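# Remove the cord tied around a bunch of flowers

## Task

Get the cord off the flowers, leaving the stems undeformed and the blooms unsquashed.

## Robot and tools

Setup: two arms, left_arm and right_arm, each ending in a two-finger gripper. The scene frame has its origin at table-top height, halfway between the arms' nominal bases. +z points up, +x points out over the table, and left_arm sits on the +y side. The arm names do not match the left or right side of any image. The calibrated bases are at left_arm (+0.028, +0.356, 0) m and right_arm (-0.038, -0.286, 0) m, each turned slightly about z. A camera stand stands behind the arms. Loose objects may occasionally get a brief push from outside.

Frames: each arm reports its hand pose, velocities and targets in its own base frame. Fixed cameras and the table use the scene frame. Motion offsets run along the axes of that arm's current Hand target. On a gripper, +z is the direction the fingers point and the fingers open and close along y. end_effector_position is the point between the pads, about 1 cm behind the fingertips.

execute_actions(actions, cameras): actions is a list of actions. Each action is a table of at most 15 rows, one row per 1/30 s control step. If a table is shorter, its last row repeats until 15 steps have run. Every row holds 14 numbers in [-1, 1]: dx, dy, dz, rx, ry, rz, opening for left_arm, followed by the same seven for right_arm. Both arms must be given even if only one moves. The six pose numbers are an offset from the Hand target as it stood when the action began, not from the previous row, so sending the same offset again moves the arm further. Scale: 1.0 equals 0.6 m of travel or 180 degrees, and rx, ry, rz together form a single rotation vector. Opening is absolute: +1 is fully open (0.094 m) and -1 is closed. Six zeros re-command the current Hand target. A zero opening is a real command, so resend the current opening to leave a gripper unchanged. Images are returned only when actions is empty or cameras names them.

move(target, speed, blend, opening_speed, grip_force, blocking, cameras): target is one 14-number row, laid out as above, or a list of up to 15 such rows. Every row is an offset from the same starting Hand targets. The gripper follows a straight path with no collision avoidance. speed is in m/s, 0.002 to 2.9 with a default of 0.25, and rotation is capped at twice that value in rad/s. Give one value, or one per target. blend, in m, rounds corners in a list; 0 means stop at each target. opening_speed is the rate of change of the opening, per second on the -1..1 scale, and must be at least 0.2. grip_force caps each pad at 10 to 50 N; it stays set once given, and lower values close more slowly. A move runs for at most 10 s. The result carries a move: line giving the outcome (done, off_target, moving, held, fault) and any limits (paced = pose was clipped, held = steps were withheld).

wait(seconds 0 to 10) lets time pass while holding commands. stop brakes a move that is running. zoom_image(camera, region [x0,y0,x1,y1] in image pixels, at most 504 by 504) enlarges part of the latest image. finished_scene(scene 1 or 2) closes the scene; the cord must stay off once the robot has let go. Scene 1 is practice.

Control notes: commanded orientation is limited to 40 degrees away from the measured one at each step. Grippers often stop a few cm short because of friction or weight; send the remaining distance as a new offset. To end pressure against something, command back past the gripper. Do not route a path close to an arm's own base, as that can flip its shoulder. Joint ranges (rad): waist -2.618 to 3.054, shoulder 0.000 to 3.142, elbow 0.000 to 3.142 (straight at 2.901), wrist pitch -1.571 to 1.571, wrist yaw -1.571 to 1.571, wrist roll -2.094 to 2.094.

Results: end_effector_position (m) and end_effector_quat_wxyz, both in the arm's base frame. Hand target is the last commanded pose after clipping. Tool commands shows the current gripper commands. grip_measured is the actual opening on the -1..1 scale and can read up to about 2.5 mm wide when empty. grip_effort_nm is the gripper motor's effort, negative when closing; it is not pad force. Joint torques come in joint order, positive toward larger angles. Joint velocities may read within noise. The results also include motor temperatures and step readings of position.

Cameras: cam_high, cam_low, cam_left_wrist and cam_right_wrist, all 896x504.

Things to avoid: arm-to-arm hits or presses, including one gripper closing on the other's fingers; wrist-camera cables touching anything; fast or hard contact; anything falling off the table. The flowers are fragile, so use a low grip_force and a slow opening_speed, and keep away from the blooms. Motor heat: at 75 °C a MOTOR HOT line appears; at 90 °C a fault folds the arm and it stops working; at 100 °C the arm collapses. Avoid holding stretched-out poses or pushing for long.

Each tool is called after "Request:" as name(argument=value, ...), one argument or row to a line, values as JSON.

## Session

Request:
execute_actions(
  actions=[],
)

Request:
zoom_image(
  camera="cam_high",
  region=[290, 200, 490, 350],
)

Scene clock: 0.00 s.
left_arm: end_effector_position=(+0.3931, +0.0262, +0.0835) grip_measured=+1.000 grip_effort_nm=n/a end_effector_quat_wxyz=(+0.571, -0.081, +0.814, +0.071) | right_arm: end_effector_position=(+0.4053, -0.0105, +0.1164) grip_measured=+1.000 grip_effort_nm=n/a end_effector_quat_wxyz=(+0.639, +0.003, +0.768, -0.039)
Joint positions: left_arm=[-0.054 1.598 0.351 0.889 -0.261 -0.07 0.094] | right_arm=[0 1.633 0.33 1.121 0.064 -0.045 0.094]
Joint velocities: within noise
Joint torques (N m): no reading
Motor temperatures (°C): left_arm=[30 28 33 29 29 27 27] | right_arm=[27 29 33 27 26 29 29]
Heat: left arm: 33 °C; right arm: 33 °C.
Hand target: left_arm +0.3929, +0.0264, +0.0828; +0.568, -0.081, +0.816, +0.072 | right_arm +0.4060, -0.0106, +0.1179; +0.640, +0.003, +0.768, -0.039
Tool commands: left_gripper/opening=+1.0 right_gripper/opening=+1.0
camera_calibration:
cam_left_wrist: T_world_to_cam=[[0.120421, -0.985522, -0.11935, -0.015095], [-0.856459, -0.0423462, -0.514475, 0.403881], [0.501972, 0.164172, -0.849159, -0.027985], [0, 0, 0, 1]] pos_world=[0.361773, 0.00682072, 0.182221]
cam_right_wrist: T_world_to_cam=[[-0.0924192, -0.99148, -0.0917956, 0.0384621], [-0.747365, 0.12999, -0.651573, 0.402848], [0.657954, 0.008387, -0.753011, -0.0745702], [0, 0, 0, 1]] pos_world=[0.353693, -0.0136064, 0.209864]

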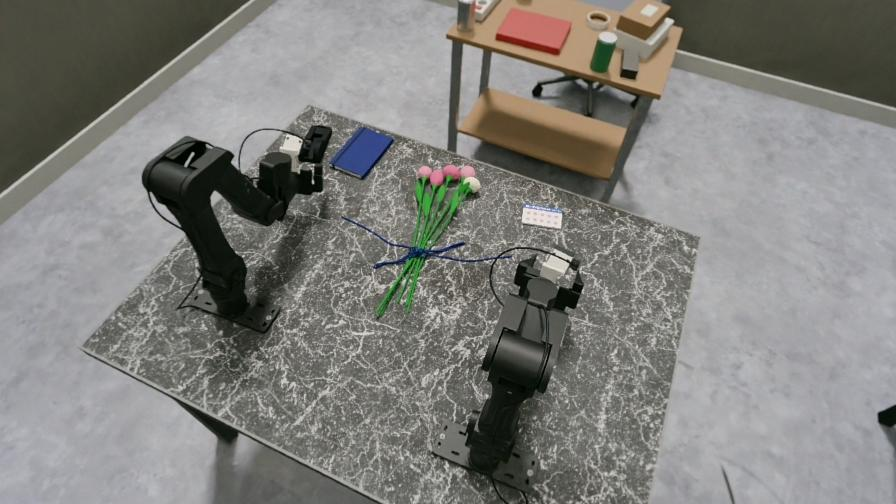

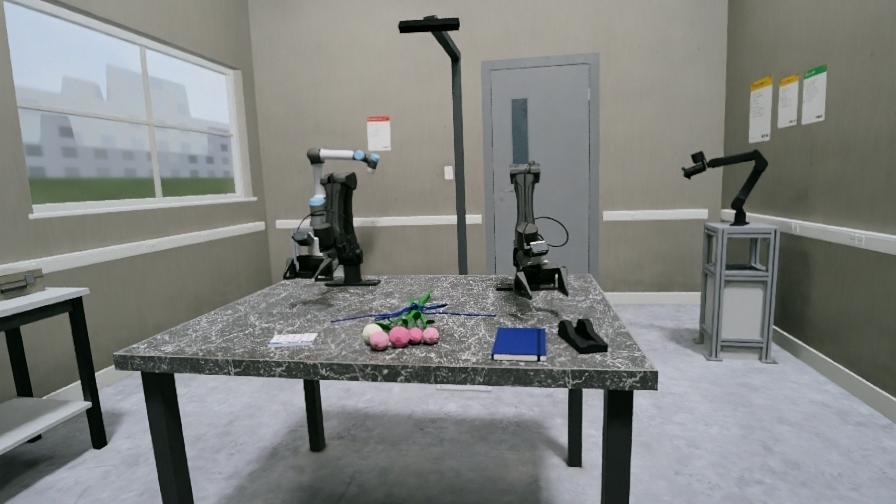

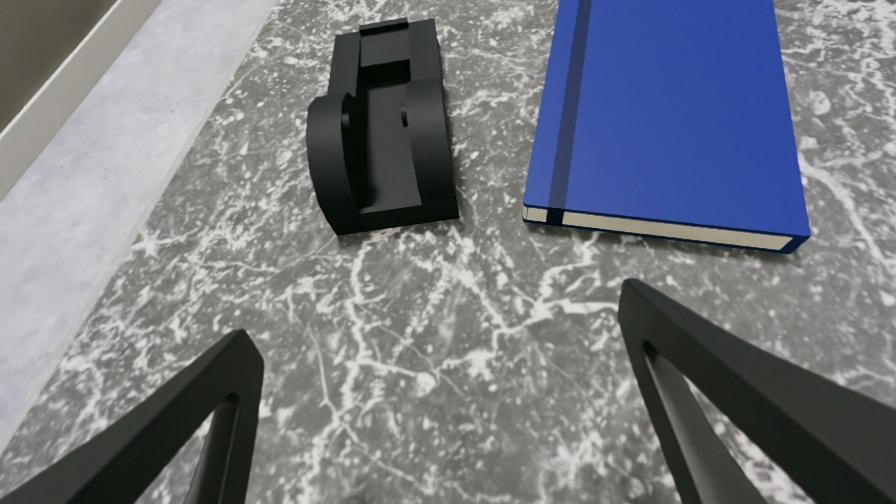

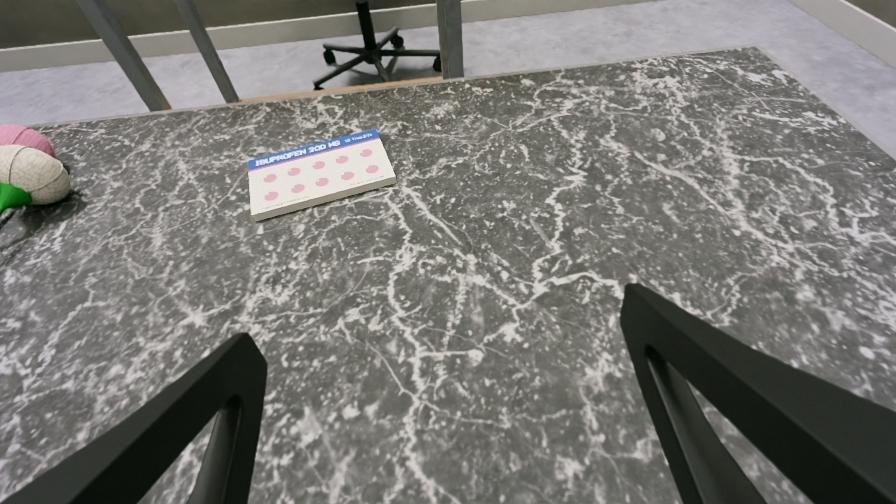

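Scaled by 2.520 from the camera's 896x504 image, which has a finer 1280x720 frame.

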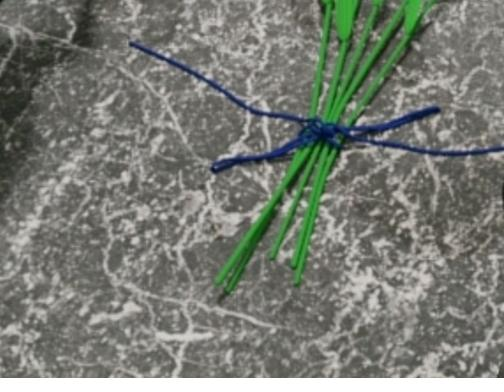

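Request:
move(
  target=[0.0605, -0.2900, -0.1725, 0.3136, 0.2901, 0.4376, -0.1, 0.0413, 0.2115, 0.0598, -0.3452, 0.3336, -0.3901, -0.1],
  speed=0.4,
  cameras=["cam_left_wrist", "cam_right_wrist"],
)

Scene clock: 23.13 s.
left_arm: end_effector_position=(+0.3215, -0.1660, +0.0819) grip_measured=-0.097 grip_effort_nm=-0.19 end_effector_quat_wxyz=(+0.010, +0.640, +0.768, +0.001) | right_arm: end_effector_position=(+0.4439, +0.1127, +0.0927) grip_measured=-0.099 grip_effort_nm=-0.07 end_effector_quat_wxyz=(+0.019, -0.673, +0.740, -0.008)
Joint positions: left_arm=[-0.478 1.908 1.527 -1.17 0.002 0.911 0.042] | right_arm=[0.245 2.308 2.184 -1.406 -0.004 -1.231 0.042]
Joint torques (N m): left_arm=[-0.14 -8.32 9.42 0.05 -0.08 0.02] | right_arm=[0.09 -8.94 7.82 0.03 0.05 -0.03]
Heat: left arm: 35 °C; right arm: 35 °C.
Hand target: left_arm +0.3231, -0.1670, +0.0799; +0.000, +0.643, +0.766, +0.000 | right_arm +0.4436, +0.1125, +0.0799; -0.001, -0.675, +0.737, +0.000
Off the commanded pose: left_arm 0.003 m, 1 deg | right_arm 0.013 m, 2 deg.
move: off_target (right_arm)
camera_calibration:
cam_left_wrist: T_world_to_cam=[[-0.997451, -0.0600458, 0.0385515, 0.303955], [-0.0239962, 0.791064, 0.611262, 0.112138], [-0.0672004, 0.608779, -0.790489, 0.290085], [0, 0, 0, 1]] pos_world=[0.325365, -0.247054, 0.149046]
cam_right_wrist: T_world_to_cam=[[0.968471, -0.245157, 0.0442868, -0.405632], [-0.221163, -0.764246, 0.605818, 0.150911], [-0.114674, -0.596512, -0.79437, 0.296246], [0, 0, 0, 1]] pos_world=[0.460191, 0.192604, 0.161869]
Images, in order (width x height): cam_left_wrist 896x504, cam_right_wrist 896x504.

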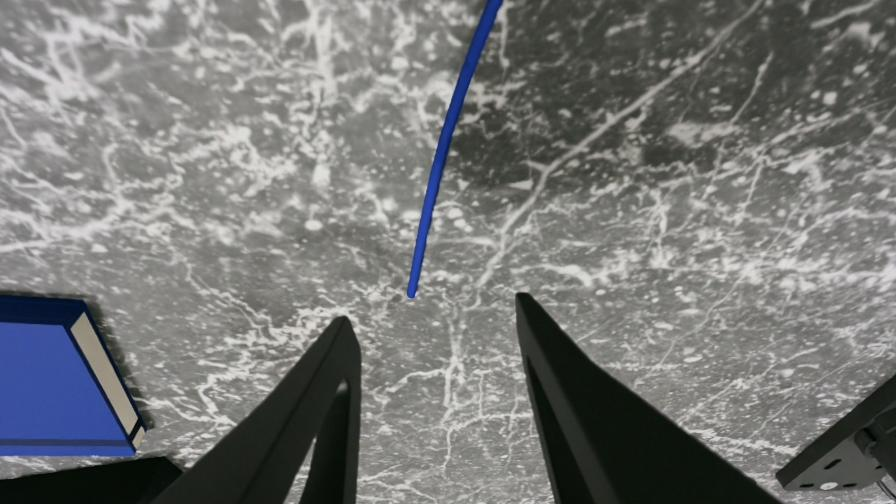

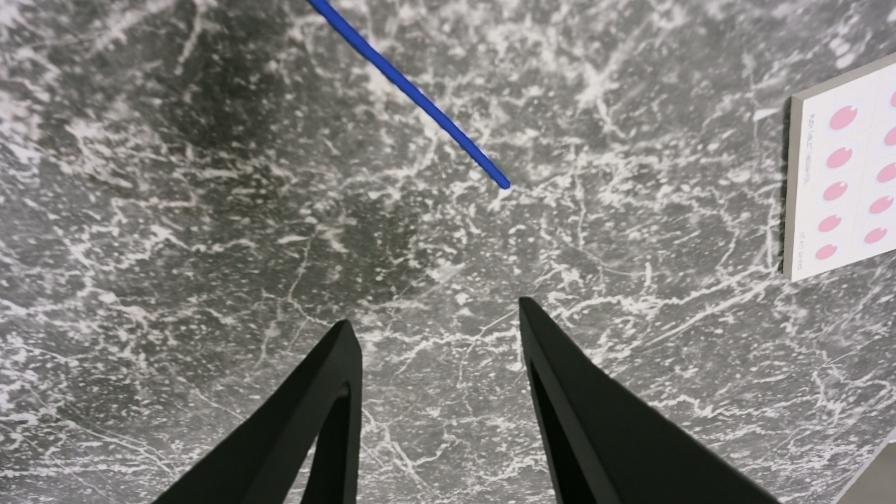

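Request:
move(
  target=[0.0060, -0.0118, 0.1282, 0, 0, 0, -0.3, -0.0375, 0.0002, 0.1248, 0, 0, -0.111, -0.3],
  speed=0.12,
  cameras=["cam_left_wrist", "cam_right_wrist"],
)

Scene clock: 33.03 s.
left_arm: end_effector_position=(+0.3204, -0.1654, +0.0151) grip_measured=-0.297 grip_effort_nm=-0.19 end_effector_quat_wxyz=(+0.013, +0.640, +0.768, +0.002) | right_arm: end_effector_position=(+0.4504, +0.1338, +0.0291) grip_measured=-0.299 grip_effort_nm=-0.07 end_effector_quat_wxyz=(-0.019, +0.789, -0.614, +0.012)
Joint positions: left_arm=[-0.478 1.964 1.33 -0.911 0.002 0.911 0.033] | right_arm=[0.286 2.363 2.025 -1.189 -0.002 -1.534 0.033]
Joint torques (N m): left_arm=[-0.46 -8.75 4.67 0.39 -0.08 -0.03] | right_arm=[0.5 -9.22 4.55 0.36 0.04 -0.06]
Heat: left arm: 35 °C; right arm: 35 °C.
Hand target: left_arm +0.3155, -0.1647, +0.0030; +0.000, +0.643, +0.766, +0.000 | right_arm +0.4455, +0.1348, +0.0051; +0.001, +0.793, -0.609, +0.000
Off the commanded pose: left_arm 0.013 m, 1 deg | right_arm 0.025 m, 3 deg.
move: off_target (left_arm, right_arm)
camera_calibration:
cam_left_wrist: T_world_to_cam=[[-0.997687, -0.0595258, 0.0328231, 0.305754], [-0.0272561, 0.792664, 0.609049, 0.153756], [-0.0622718, 0.606746, -0.792453, 0.234992], [0, 0, 0, 1]] pos_world=[0.323871, -0.246257, 0.0825393]
cam_right_wrist: T_world_to_cam=[[0.993979, 0.0954169, 0.05387, -0.461333], [0.0422792, -0.78754, 0.614812, 0.0912445], [0.101088, -0.608832, -0.786832, 0.163217], [0, 0, 0, 1]] pos_world=[0.438199, 0.215249, 0.0971779]
Images, in order (width x height): cam_left_wrist 896x504, cam_right_wrist 896x504.

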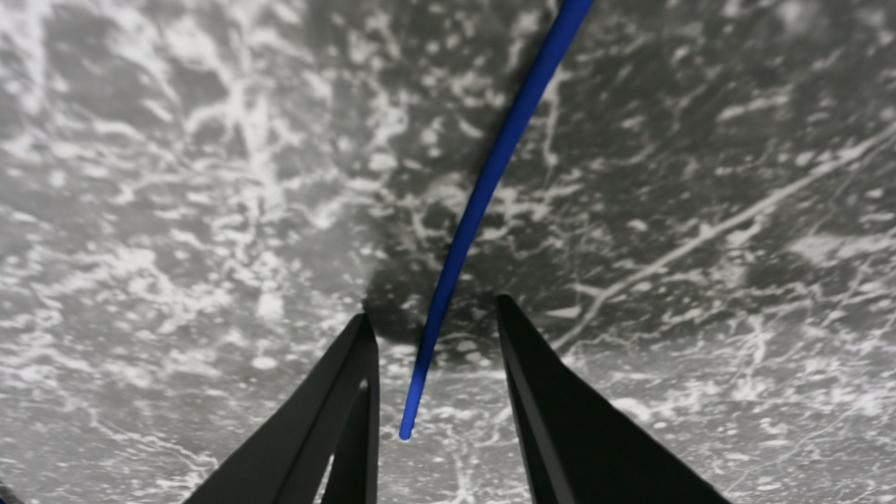

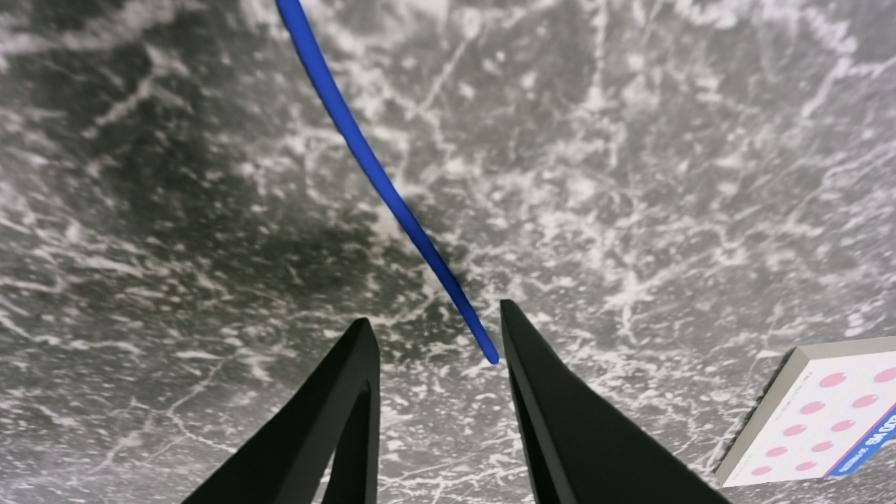

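Request:
move(
  target=[
    [0, 0, 0.0092, 0, 0, 0, -0.3, 0, 0, 0.0333, 0, 0, 0, -0.3],
    [0, 0, 0.0092, 0, 0, 0, -1, 0, 0, 0.0333, 0, 0, 0, -1],
  ],
  speed=0.06,
  grip_force=45,
  cameras=["cam_left_wrist", "cam_right_wrist"],
)

Scene clock: 38.23 s.
left_arm: end_effector_position=(+0.3209, -0.1658, +0.0123) grip_measured=-0.927 grip_effort_nm=-0.96 end_effector_quat_wxyz=(+0.015, +0.640, +0.768, +0.002) | right_arm: end_effector_position=(+0.4516, +0.1342, +0.0107) grip_measured=-0.961 grip_effort_nm=-0.93 end_effector_quat_wxyz=(-0.020, +0.789, -0.613, +0.013)
Joint positions: left_arm=[-0.479 1.968 1.322 -0.895 0.002 0.911 0.003] | right_arm=[0.286 2.377 1.976 -1.123 -0.002 -1.535 0.002]
Joint torques (N m): left_arm=[-0.38 -8.32 4.34 0.47 -0.08 -0.04] | right_arm=[0.49 -9.32 4.44 0.34 0.03 -0.03]
Heat: left arm: 35 °C; right arm: 35 °C.
Hand target: left_arm +0.3155, -0.1647, -0.0025; +0.000, +0.643, +0.766, +0.000 | right_arm +0.4455, +0.1348, -0.0150; +0.000, +0.793, -0.609, +0.000
Off the commanded pose: left_arm 0.016 m, 2 deg | right_arm 0.026 m, 3 deg.
grip_force (N): 45, 45
move: off_target (left_arm, right_arm); target 2's new opening was sent with right_arm's hand 0.026 m and 3 deg from that target
camera_calibration:
cam_left_wrist: T_world_to_cam=[[-0.997821, -0.0591344, 0.0292709, 0.306549], [-0.0292278, 0.793847, 0.607415, 0.156651], [-0.0591558, 0.605236, -0.793845, 0.231859], [0, 0, 0, 1]] pos_world=[0.324175, -0.246558, 0.0799349]
cam_right_wrist: T_world_to_cam=[[0.993729, 0.0964793, 0.0565211, -0.461594], [0.0415586, -0.78795, 0.614335, 0.103197], [0.103806, -0.608134, -0.787018, 0.147504], [0, 0, 0, 1]] pos_world=[0.439098, 0.21555, 0.0787806]
Images, in order (width x height): cam_left_wrist 896x504, cam_right_wrist 896x504.

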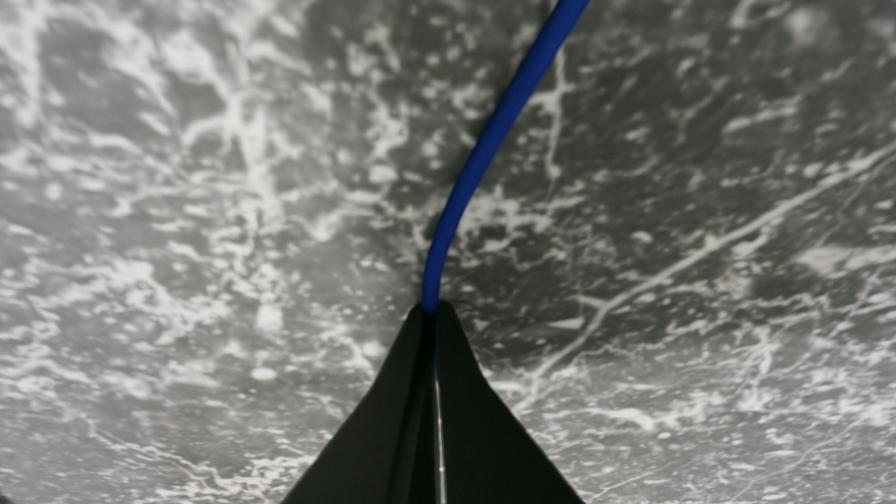

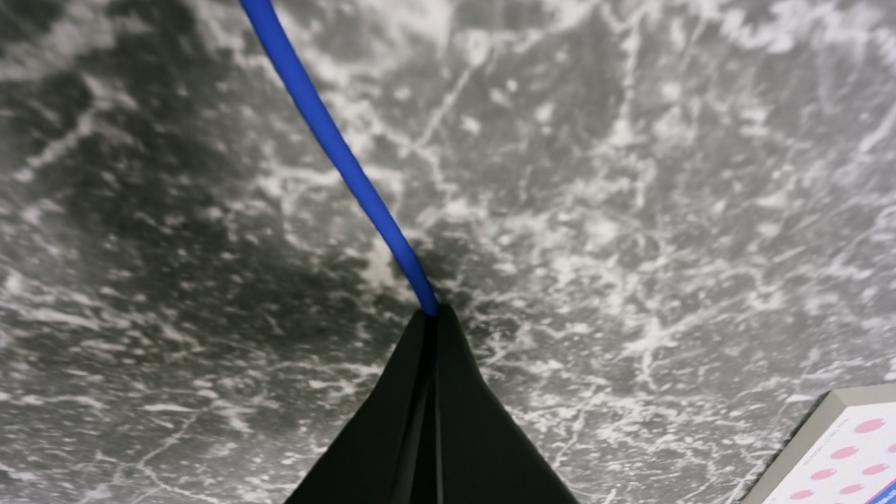

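Request:
move(
  target=[
    [0, 0, -0.0542, 0, 0, 0, -1, 0, 0, -0.075, 0, 0, 0, -1],
    [0.3452, -0.0006, -0.0542, 0, 0, 0, -1, 0.3399, 0.1810, -0.075, 0, 0, 0.111, -1],
  ],
  speed=0.1,
  blend=0.01,
  cameras=["cam_high", "cam_low"],
)

Request:
zoom_image(
  camera="cam_high",
  region=[360, 200, 480, 300],
)

Scene clock: 45.57 s.
left_arm: end_effector_position=(+0.2818, +0.0393, +0.0286) grip_measured=-0.928 grip_effort_nm=-0.98 end_effector_quat_wxyz=(-0.005, +0.641, +0.767, -0.004) | right_arm: end_effector_position=(+0.3908, -0.0899, +0.0152) grip_measured=-0.961 grip_effort_nm=-0.94 end_effector_quat_wxyz=(-0.014, -0.673, +0.740, +0.019)
Joint positions: left_arm=[0.134 1.71 1.058 -0.931 -0.002 1.526 0.003] | right_arm=[-0.228 2.177 1.656 -1.095 0.001 -1.704 0.002]
Joint torques (N m): left_arm=[0.13 -10.13 4.4 0.28 -0.03 0.02] | right_arm=[0.05 -14.83 4.21 0.22 0.03 -0.11]
Heat: left arm: 34 °C; right arm: 35 °C.
Hand target: left_arm +0.2792, +0.0392, +0.0300; +0.001, +0.643, +0.766, +0.000 | right_arm +0.3932, -0.0903, +0.0303; +0.000, -0.675, +0.737, +0.000
Off the commanded pose: left_arm 0.003 m, 1 deg | right_arm 0.015 m, 3 deg.
grip_force (N): 45, 45
move: off_target (right_arm)
Images, in order (width x height): cam_high 896x504, cam_low 896x504.

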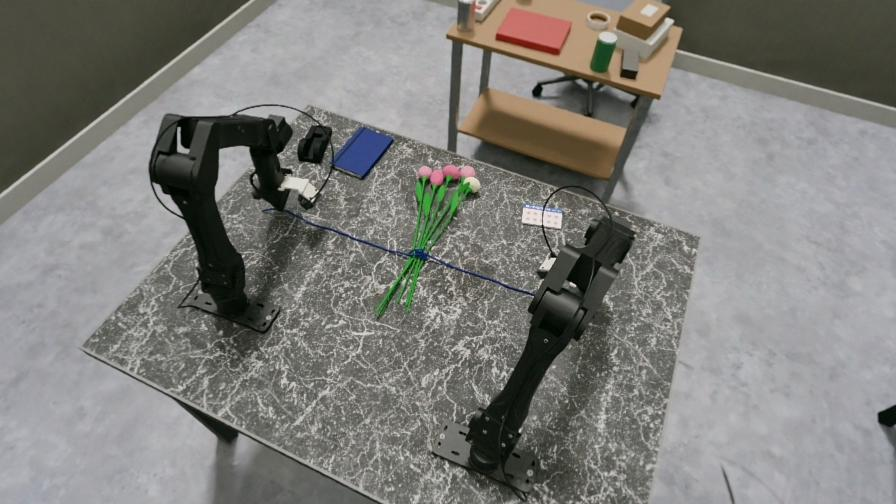

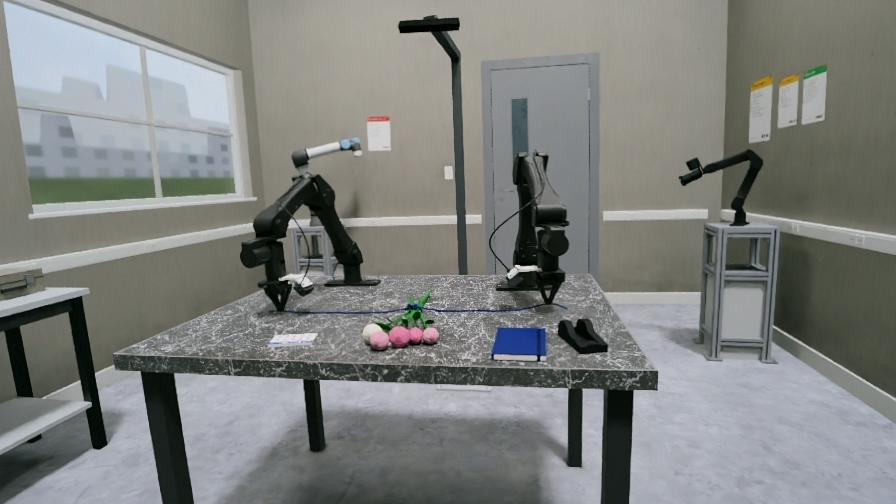

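Scaled by 4.200 from the camera's 896x504 image, which has a finer 1280x720 frame.

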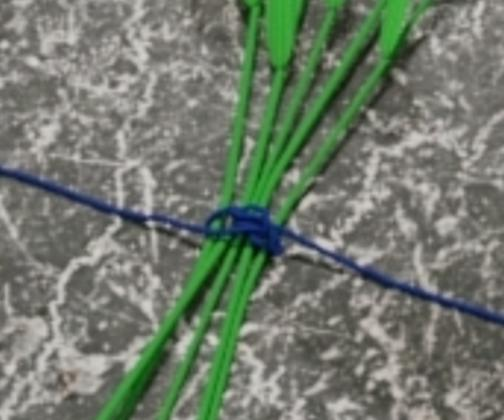

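Request:
move(
  target=[0.0361, 0.0047, 0, 0, 0, 0, -1, 0.0365, -0.0032, 0, 0, 0, 0, -1],
  speed=0.06,
  cameras=["cam_high"],
)

Request:
zoom_image(
  camera="cam_high",
  region=[380, 220, 460, 290],
)

Scene clock: 48.47 s.
left_arm: end_effector_position=(+0.2780, +0.0602, +0.0286) grip_measured=-0.928 grip_effort_nm=-0.98 end_effector_quat_wxyz=(-0.005, +0.642, +0.767, -0.004) | right_arm: end_effector_position=(+0.3859, -0.1091, +0.0152) grip_measured=-0.961 grip_effort_nm=-0.94 end_effector_quat_wxyz=(-0.013, -0.674, +0.739, +0.019)
Joint positions: left_arm=[0.208 1.71 1.058 -0.931 -0.002 1.602 0.003] | right_arm=[-0.277 2.177 1.656 -1.095 0.001 -1.756 0.002]
Joint torques (N m): left_arm=[0.34 -9.16 5.45 0.26 -0.02 0.02] | right_arm=[-0.27 -13.38 6.32 0.09 -0.01 -0.06]
Heat: left arm: 34 °C; right arm: 35 °C.
Hand target: left_arm +0.2782, +0.0610, +0.0300; +0.001, +0.643, +0.766, +0.000 | right_arm +0.3932, -0.1121, +0.0303; +0.000, -0.675, +0.737, +0.000
Off the commanded pose: left_arm 0.002 m, 1 deg | right_arm 0.017 m, 3 deg.
grip_force (N): 45, 45
move: off_target (right_arm)
Images, in order (width x height): cam_high 896x504.

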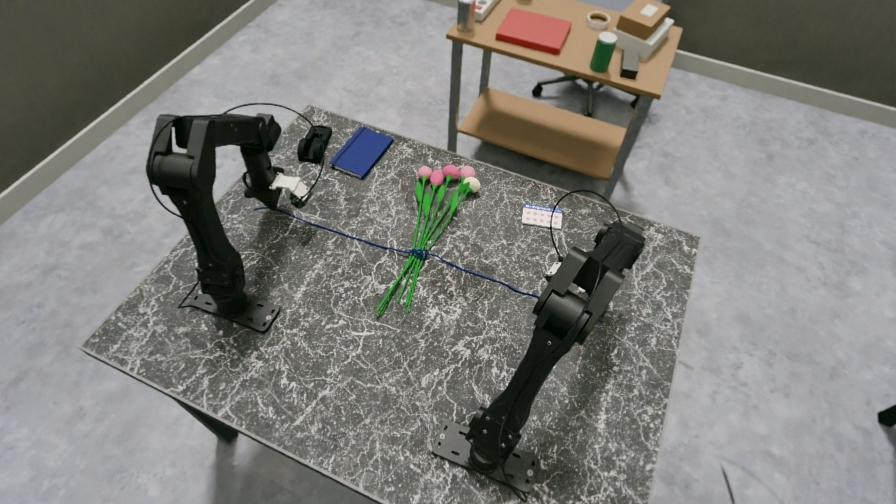

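Scaled by 6.300 from the camera's 896x504 image, which has a finer 1280x720 frame.

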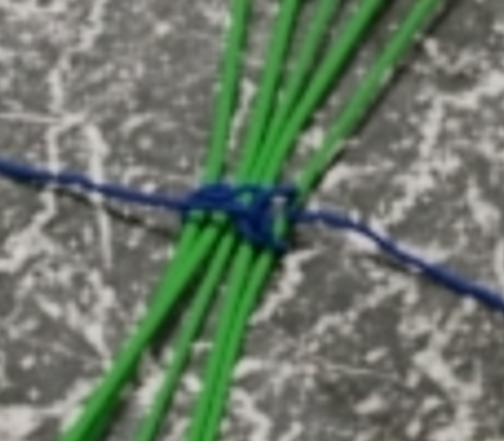

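Request:
move(
  target=[0.0115, 0.0015, 0, 0, 0, 0, -1, 0.0265, -0.0023, 0, 0, 0, 0, -1],
  speed=0.06,
  cameras=["cam_high"],
)

Request:
zoom_image(
  camera="cam_high",
  region=[390, 225, 450, 280],
)

Scene clock: 51.87 s.
left_arm: end_effector_position=(+0.2767, +0.0661, +0.0286) grip_measured=-0.928 grip_effort_nm=-0.98 end_effector_quat_wxyz=(-0.005, +0.643, +0.766, -0.004) | right_arm: end_effector_position=(+0.3866, -0.1244, +0.0189) grip_measured=-0.961 grip_effort_nm=-0.94 end_effector_quat_wxyz=(-0.008, -0.674, +0.738, +0.013)
Joint positions: left_arm=[0.23 1.71 1.058 -0.931 -0.002 1.627 0.003] | right_arm=[-0.313 2.177 1.672 -1.095 0.001 -1.793 0.002]
Joint torques (N m): left_arm=[0.53 -8.73 5.93 0.26 -0.01 0] | right_arm=[-0.18 -12.11 7.41 0 0.06 -0.07]
Heat: left arm: 35 °C; right arm: 35 °C.
Hand target: left_arm +0.2779, +0.0679, +0.0300; +0.001, +0.643, +0.766, +0.000 | right_arm +0.3932, -0.1281, +0.0303; +0.000, -0.675, +0.737, +0.000
Off the commanded pose: left_arm 0.003 m, 1 deg | right_arm 0.014 m, 2 deg.
grip_force (N): 45, 45
move: off_target (right_arm)
Images, in order (width x height): cam_high 896x504.

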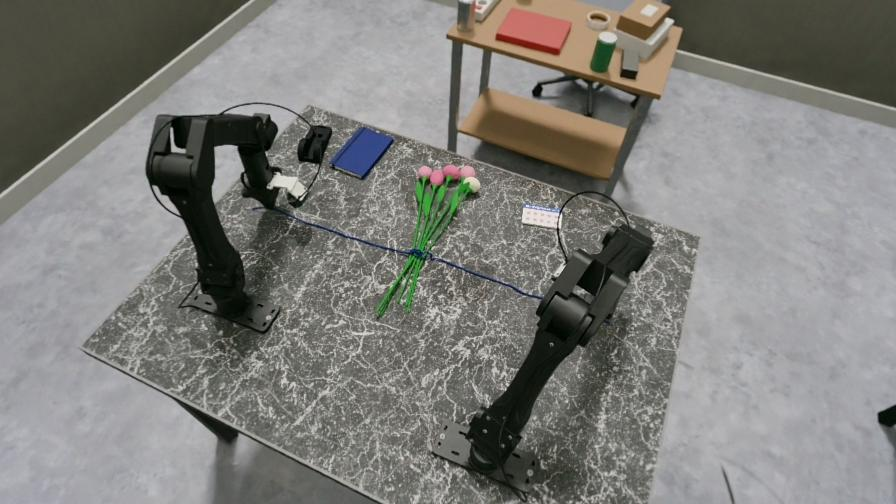

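Scaled by 8.400 from the camera's 896x504 image, which has a finer 1280x720 frame.

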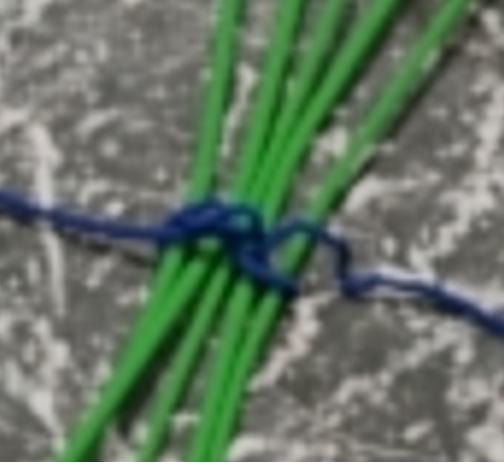

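Request:
move(
  target=[
    [0, 0, 0.03, 0, 0, 0, -1, 0, 0, 0.02, 0, 0, 0, -1],
    [0, 0, 0.03, 0, 0, 0, -0.5, 0, 0, 0.02, 0, 0, 0, -0.4],
    [0, 0, -0.15, 0, 0, 0, -0.5, 0, 0, -0.15, 0, 0, 0, -0.4],
    [0, 0, -0.15, 0, 0, 0, -0.5, -0.6758, 0.0787, -0.1167, 0, 0, -0.0417, -0.4],
  ],
  speed=[0.1, 0.1, 0.3, 0.35],
  blend=[0, 0, 0.03, 0],
  cameras=["cam_right_wrist", "cam_high"],
)

Request:
zoom_image(
  camera="cam_right_wrist",
  region=[340, 60, 560, 240],
)

Scene clock: 61.13 s.
left_arm: end_effector_position=(+0.2809, +0.0671, +0.1169) grip_measured=-0.503 grip_effort_nm=0.11 end_effector_quat_wxyz=(+0.003, +0.643, +0.766, +0.006) | right_arm: end_effector_position=(+0.3816, +0.2804, +0.1113) grip_measured=-0.401 grip_effort_nm=0.07 end_effector_quat_wxyz=(-0.028, +0.725, -0.688, +0.010)
Joint positions: left_arm=[0.23 1.623 1.324 -1.258 -0.002 1.627 0.023] | right_arm=[0.635 2.404 2.425 -1.533 0.009 -0.989 0.028]
Joint torques (N m): left_arm=[0.49 -7.45 8.14 -0.02 -0.02 0.01] | right_arm=[-0.59 -9.66 7.5 0.12 -0.11 0.11]
Motor temperatures (°C): left_arm=[30 31 35 30 29 27 28] | right_arm=[27 34 35 28 26 29 30]
Heat: left arm: 35 °C; right arm: 35 °C.
Hand target: left_arm +0.2779, +0.0680, +0.1200; +0.001, +0.643, +0.766, +0.000 | right_arm +0.3817, +0.2800, +0.1000; +0.000, +0.722, -0.692, +0.000
Off the commanded pose: left_arm 0.004 m, 1 deg | right_arm 0.011 m, 3 deg.
joint sent to its limit (right arm) — joint 4 (wrist pitch), lower limit. The joint targets still meet the commanded pose.
grip_force (N): 45, 45
move: off_target (right_arm); target 2's new opening was sent with left_arm's hand 0.012 m and 2 deg from that target
camera_calibration:
cam_right_wrist: T_world_to_cam=[[0.993118, -0.100093, 0.0608191, -0.356915], [-0.116554, -0.793545, 0.597245, 0.223356], [-0.0115174, -0.600223, -0.799749, 0.366086], [0, 0, 0, 1]] pos_world=[0.384708, 0.361251, 0.181086]
Images, in order (width x height): cam_high 896x504, cam_right_wrist 896x504.

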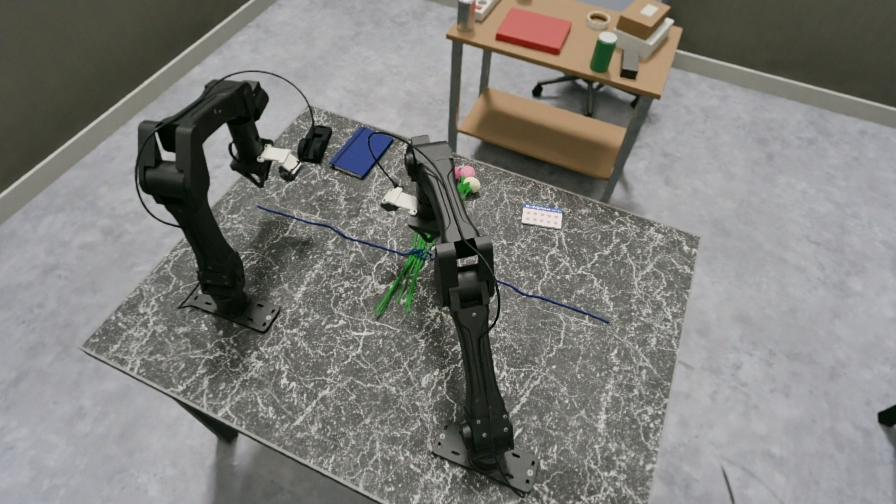

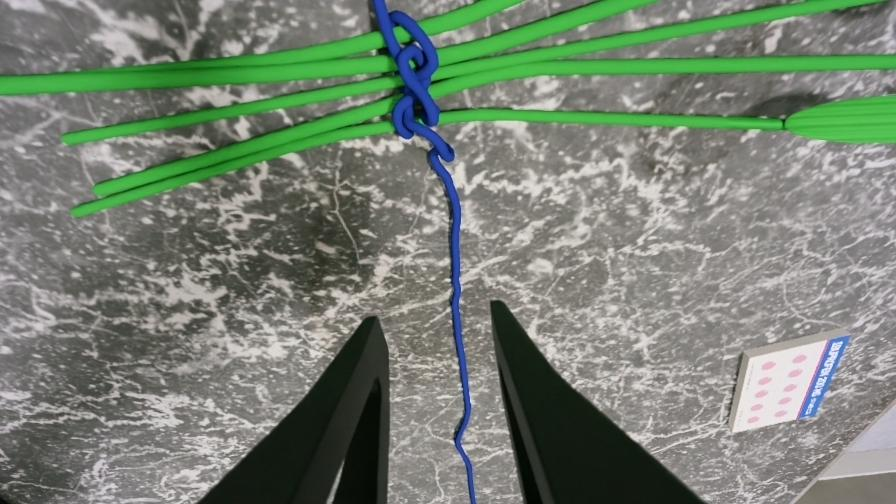

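Scaled by 2.291 from the camera's 896x504 image, which has a finer 1280x720 frame.

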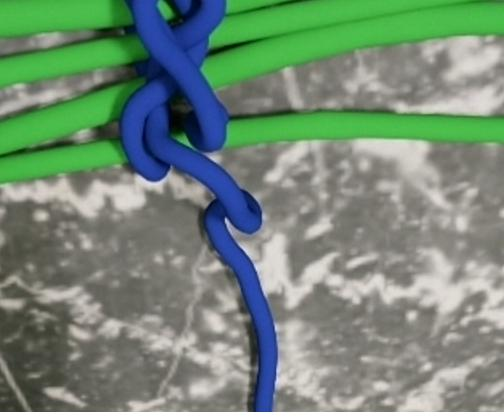

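Request:
zoom_image(
  camera="cam_right_wrist",
  region=[350, 0, 500, 170],
)

Scaled by 2.965 from the camera's 896x504 image, which has a finer 1280x720 frame.

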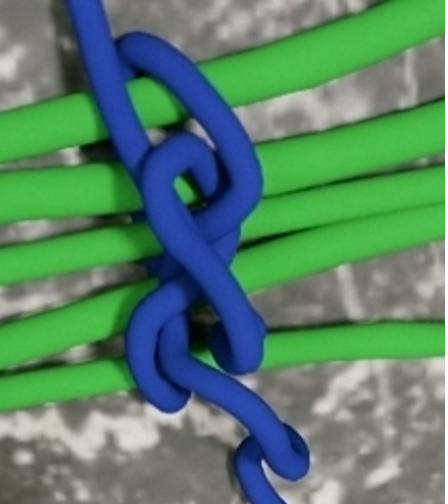

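Request:
move(
  target=[0, 0, 0, 0, 0, 0, -0.5, -0.0527, 0.0115, 0.1467, 0, 0, 0, -0.3],
  speed=0.12,
  cameras=["cam_right_wrist"],
)

Request:
zoom_image(
  camera="cam_right_wrist",
  region=[330, 130, 560, 340],
)

Scene clock: 70.53 s.
left_arm: end_effector_position=(+0.2809, +0.0671, +0.1169) grip_measured=-0.503 grip_effort_nm=0.11 end_effector_quat_wxyz=(+0.003, +0.643, +0.766, +0.006) | right_arm: end_effector_position=(+0.3757, +0.3083, +0.0332) grip_measured=-0.301 grip_effort_nm=0.07 end_effector_quat_wxyz=(-0.013, +0.723, -0.691, +0.006)
Joint positions: left_arm=[0.23 1.623 1.324 -1.258 -0.002 1.627 0.023] | right_arm=[0.689 2.472 2.237 -1.308 0.009 -0.927 0.033]
Joint torques (N m): left_arm=[0.53 -7.51 8.13 -0.02 -0.01 0.01] | right_arm=[0.54 -10.44 5.29 0.39 -0.09 0.05]
Heat: left arm: 35 °C; right arm: 35 °C.
Hand target: left_arm +0.2779, +0.0680, +0.1200; +0.001, +0.643, +0.766, +0.000 | right_arm +0.3735, +0.3111, +0.0118; +0.001, +0.722, -0.692, +0.000
Off the commanded pose: left_arm 0.004 m, 1 deg | right_arm 0.022 m, 2 deg.
grip_force (N): 45, 45
move: off_target (right_arm)
camera_calibration:
cam_right_wrist: T_world_to_cam=[[0.993472, -0.10795, 0.0368718, -0.340339], [-0.107781, -0.782409, 0.613367, 0.284123], [-0.0373641, -0.613337, -0.788937, 0.33372], [0, 0, 0, 1]] pos_world=[0.381209, 0.390244, 0.101561]
Images, in order (width x height): cam_right_wrist 896x504.

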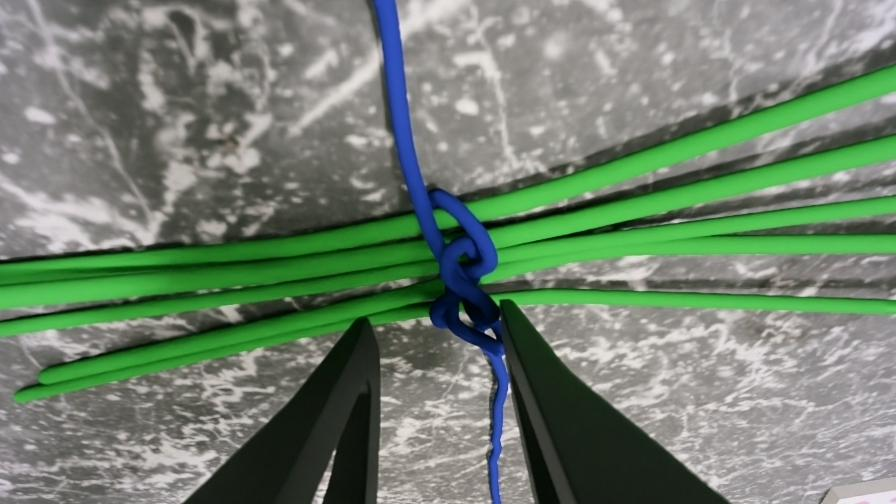

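Scaled by 2.191 from the camera's 896x504 image, which has a finer 1280x720 frame.

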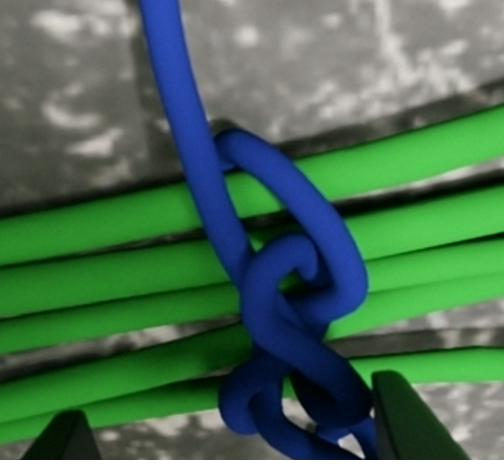

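Request:
move(
  target=[
    [0, 0, 0, 0, 0, 0, -0.5, -0.0095, -0.0093, 0.0245, 0, 0, 0, -0.3],
    [0, 0, 0, 0, 0, 0, -0.5, -0.0095, -0.0093, 0.0245, 0, 0, 0, -1],
  ],
  speed=0.06,
  grip_force=[45, 30],
  cameras=["cam_right_wrist"],
)

Request:
zoom_image(
  camera="cam_right_wrist",
  region=[330, 180, 560, 390],
)

Scene clock: 77.43 s.
left_arm: end_effector_position=(+0.2809, +0.0671, +0.1169) grip_measured=-0.503 grip_effort_nm=0.11 end_effector_quat_wxyz=(+0.003, +0.643, +0.766, +0.006) | right_arm: end_effector_position=(+0.3781, +0.3103, +0.0198) grip_measured=-0.822 grip_effort_nm=-0.60 end_effector_quat_wxyz=(-0.009, +0.722, -0.692, +0.006)
Joint positions: left_arm=[0.23 1.623 1.324 -1.258 -0.002 1.627 0.023] | right_arm=[0.689 2.505 2.245 -1.291 0.009 -0.924 0.008]
Joint torques (N m): left_arm=[0.5 -7.41 8.1 -0.02 -0.01 0.02] | right_arm=[0.51 -9.39 7.19 0.38 -0.03 0.09]
Heat: left arm: 35 °C; right arm: 36 °C.
Hand target: left_arm +0.2779, +0.0680, +0.1200; +0.001, +0.643, +0.766, +0.000 | right_arm +0.3789, +0.3172, -0.0027; +0.000, +0.722, -0.692, +0.000
Off the commanded pose: left_arm 0.004 m, 1 deg | right_arm 0.024 m, 1 deg.
grip_force (N): 45, 30
move: off_target (right_arm); target 2's new opening was sent with right_arm's hand 0.024 m and 1 deg from that target
camera_calibration:
cam_right_wrist: T_world_to_cam=[[0.993406, -0.110395, 0.0309393, -0.341252], [-0.105808, -0.778874, 0.618191, 0.292227], [-0.0441475, -0.617388, -0.785419, 0.328167], [0, 0, 0, 1]] pos_world=[0.38441, 0.392541, 0.0876545]
Images, in order (width x height): cam_right_wrist 896x504.

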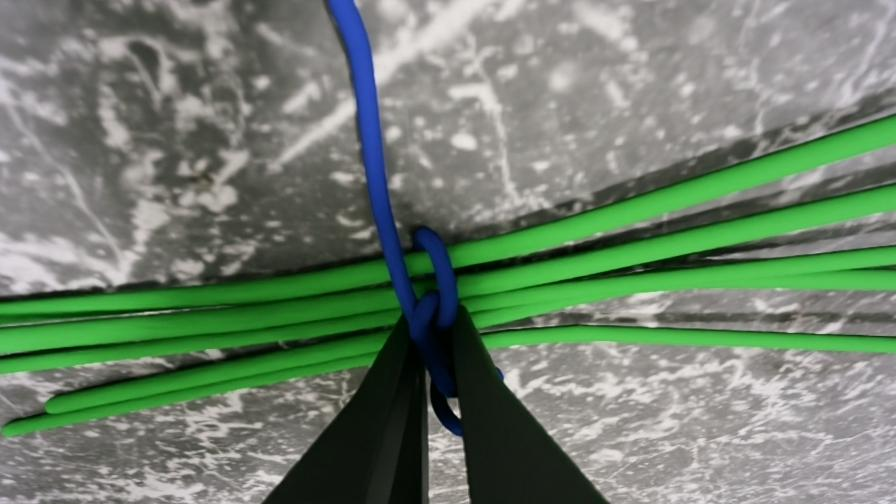

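Scaled by 2.191 from the camera's 896x504 image, which has a finer 1280x720 frame.

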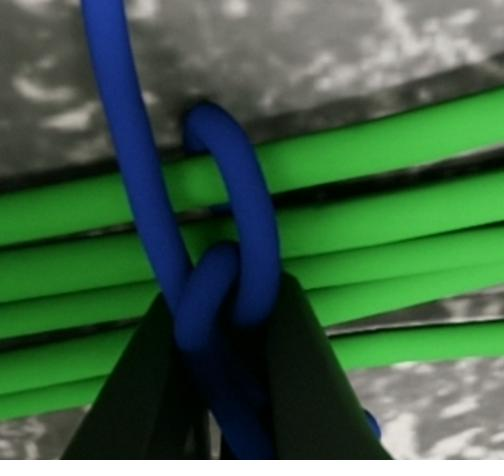

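Request:
move(
  target=[
    [0, 0, 0, 0, 0, 0, -0.5, 0, 0, -0.0378, 0, 0, 0, -1],
    [0, 0, 0, 0, 0, 0, -0.5, 0.0160, 0.1492, -0.0445, 0, 0, 0, -1],
  ],
  speed=0.08,
  cameras=["cam_right_wrist", "cam_high"],
)

Scene clock: 86.07 s.
left_arm: end_effector_position=(+0.2809, +0.0671, +0.1169) grip_measured=-0.503 grip_effort_nm=0.11 end_effector_quat_wxyz=(+0.003, +0.643, +0.766, +0.006) | right_arm: end_effector_position=(+0.2968, +0.3021, +0.0182) grip_measured=-0.833 grip_effort_nm=-0.67 end_effector_quat_wxyz=(+0.006, +0.722, -0.692, +0.008)
Joint positions: left_arm=[0.23 1.623 1.324 -1.258 -0.002 1.627 0.023] | right_arm=[0.799 2.229 1.753 -1.107 0.016 -0.814 0.008]
Joint torques (N m): left_arm=[0.49 -7.46 8.12 -0.03 -0.02 0.01] | right_arm=[0.62 -13.53 3.77 0.21 -0.16 0.11]
Heat: left arm: 35 °C; right arm: 36 °C.
Hand target: left_arm +0.2779, +0.0680, +0.1200; +0.001, +0.643, +0.766, +0.000 | right_arm +0.2899, +0.3037, +0.0240; +0.000, +0.722, -0.692, +0.000
Off the commanded pose: left_arm 0.004 m, 1 deg | right_arm 0.009 m, 1 deg.
grip_force (N): 45, 30
move: done
camera_calibration:
cam_right_wrist: T_world_to_cam=[[0.993863, -0.109423, 0.01622, -0.261461], [-0.0944625, -0.763232, 0.639182, 0.269789], [-0.0575617, -0.636791, -0.768884, 0.327802], [0, 0, 0, 1]] pos_world=[0.30421, 0.386043, 0.0838382]
Images, in order (width x height): cam_high 896x504, cam_right_wrist 896x504.

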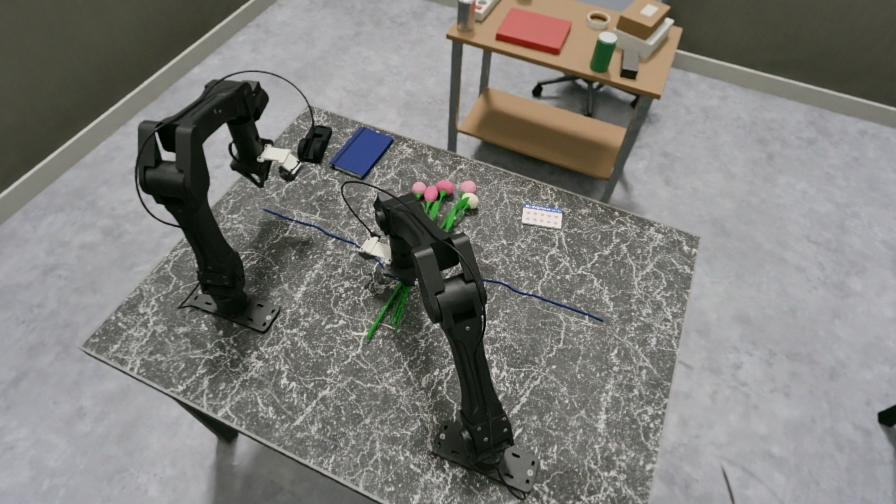

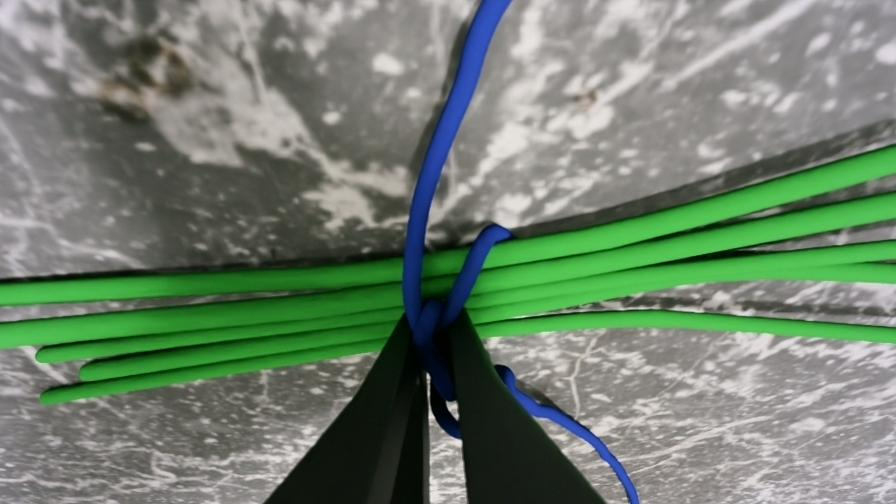

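Request:
move(
  target=[0, 0, 0, 0, 0, 0, -0.5, 0.0125, 0.1160, -0.002, 0, 0, 0, -1],
  speed=0.1,
  cameras=["cam_right_wrist", "cam_high"],
)

Scene clock: 92.97 s.
left_arm: end_effector_position=(+0.2809, +0.0671, +0.1169) grip_measured=-0.503 grip_effort_nm=0.11 end_effector_quat_wxyz=(+0.003, +0.643, +0.766, +0.006) | right_arm: end_effector_position=(+0.2246, +0.2901, +0.0176) grip_measured=-0.833 grip_effort_nm=-0.66 end_effector_quat_wxyz=(+0.015, +0.723, -0.691, +0.010)
Joint positions: left_arm=[0.23 1.623 1.324 -1.258 -0.002 1.627 0.023] | right_arm=[0.918 2.035 1.445 -1.012 0.017 -0.698 0.008]
Joint torques (N m): left_arm=[0.54 -7.46 8.1 -0.02 -0.02 0.01] | right_arm=[0.55 -12.42 3.71 0.2 -0.17 0.09]
Heat: left arm: 35 °C; right arm: 36 °C.
Hand target: left_arm +0.2779, +0.0680, +0.1200; +0.001, +0.643, +0.766, +0.000 | right_arm +0.2206, +0.2931, +0.0251; +0.001, +0.722, -0.692, +0.000
Off the commanded pose: left_arm 0.004 m, 1 deg | right_arm 0.009 m, 2 deg.
grip_force (N): 45, 30
move: done
camera_calibration:
cam_right_wrist: T_world_to_cam=[[0.994187, -0.10734, 0.00834594, -0.191476], [-0.0867974, -0.753227, 0.652009, 0.249324], [-0.0637002, -0.648943, -0.758165, 0.320369], [0, 0, 0, 1]] pos_world=[0.232411, 0.375145, 0.0819294]
Images, in order (width x height): cam_high 896x504, cam_right_wrist 896x504.

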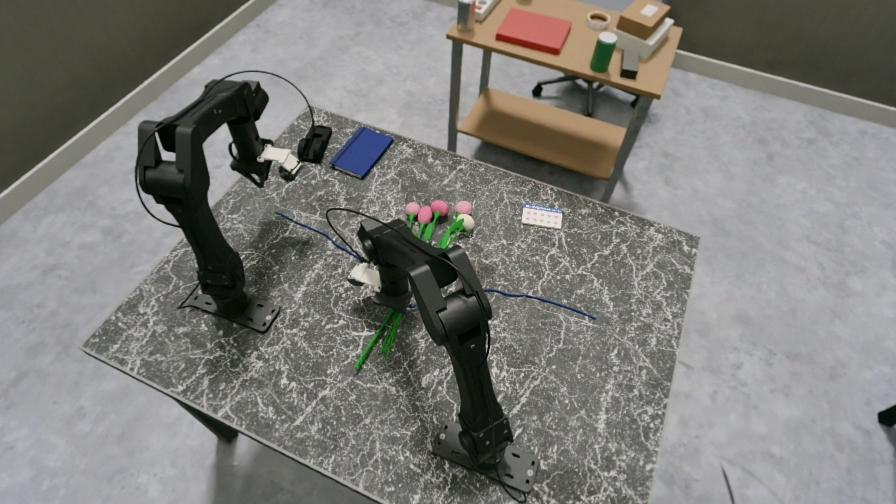

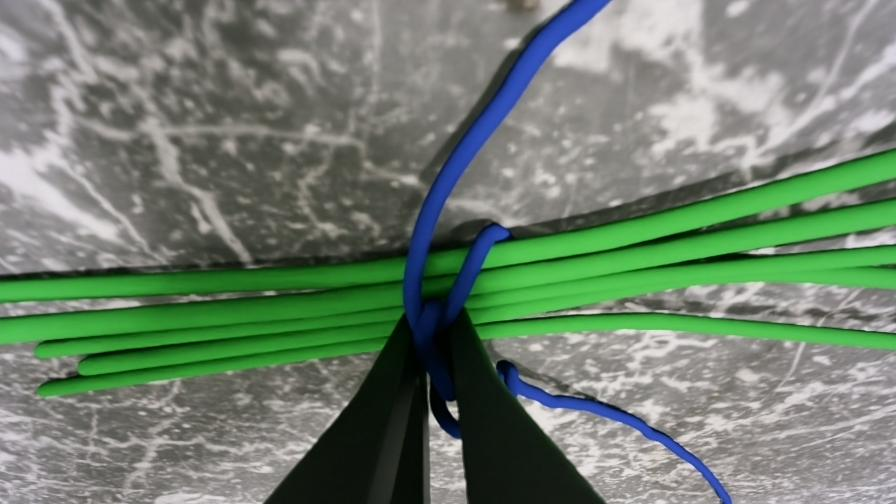

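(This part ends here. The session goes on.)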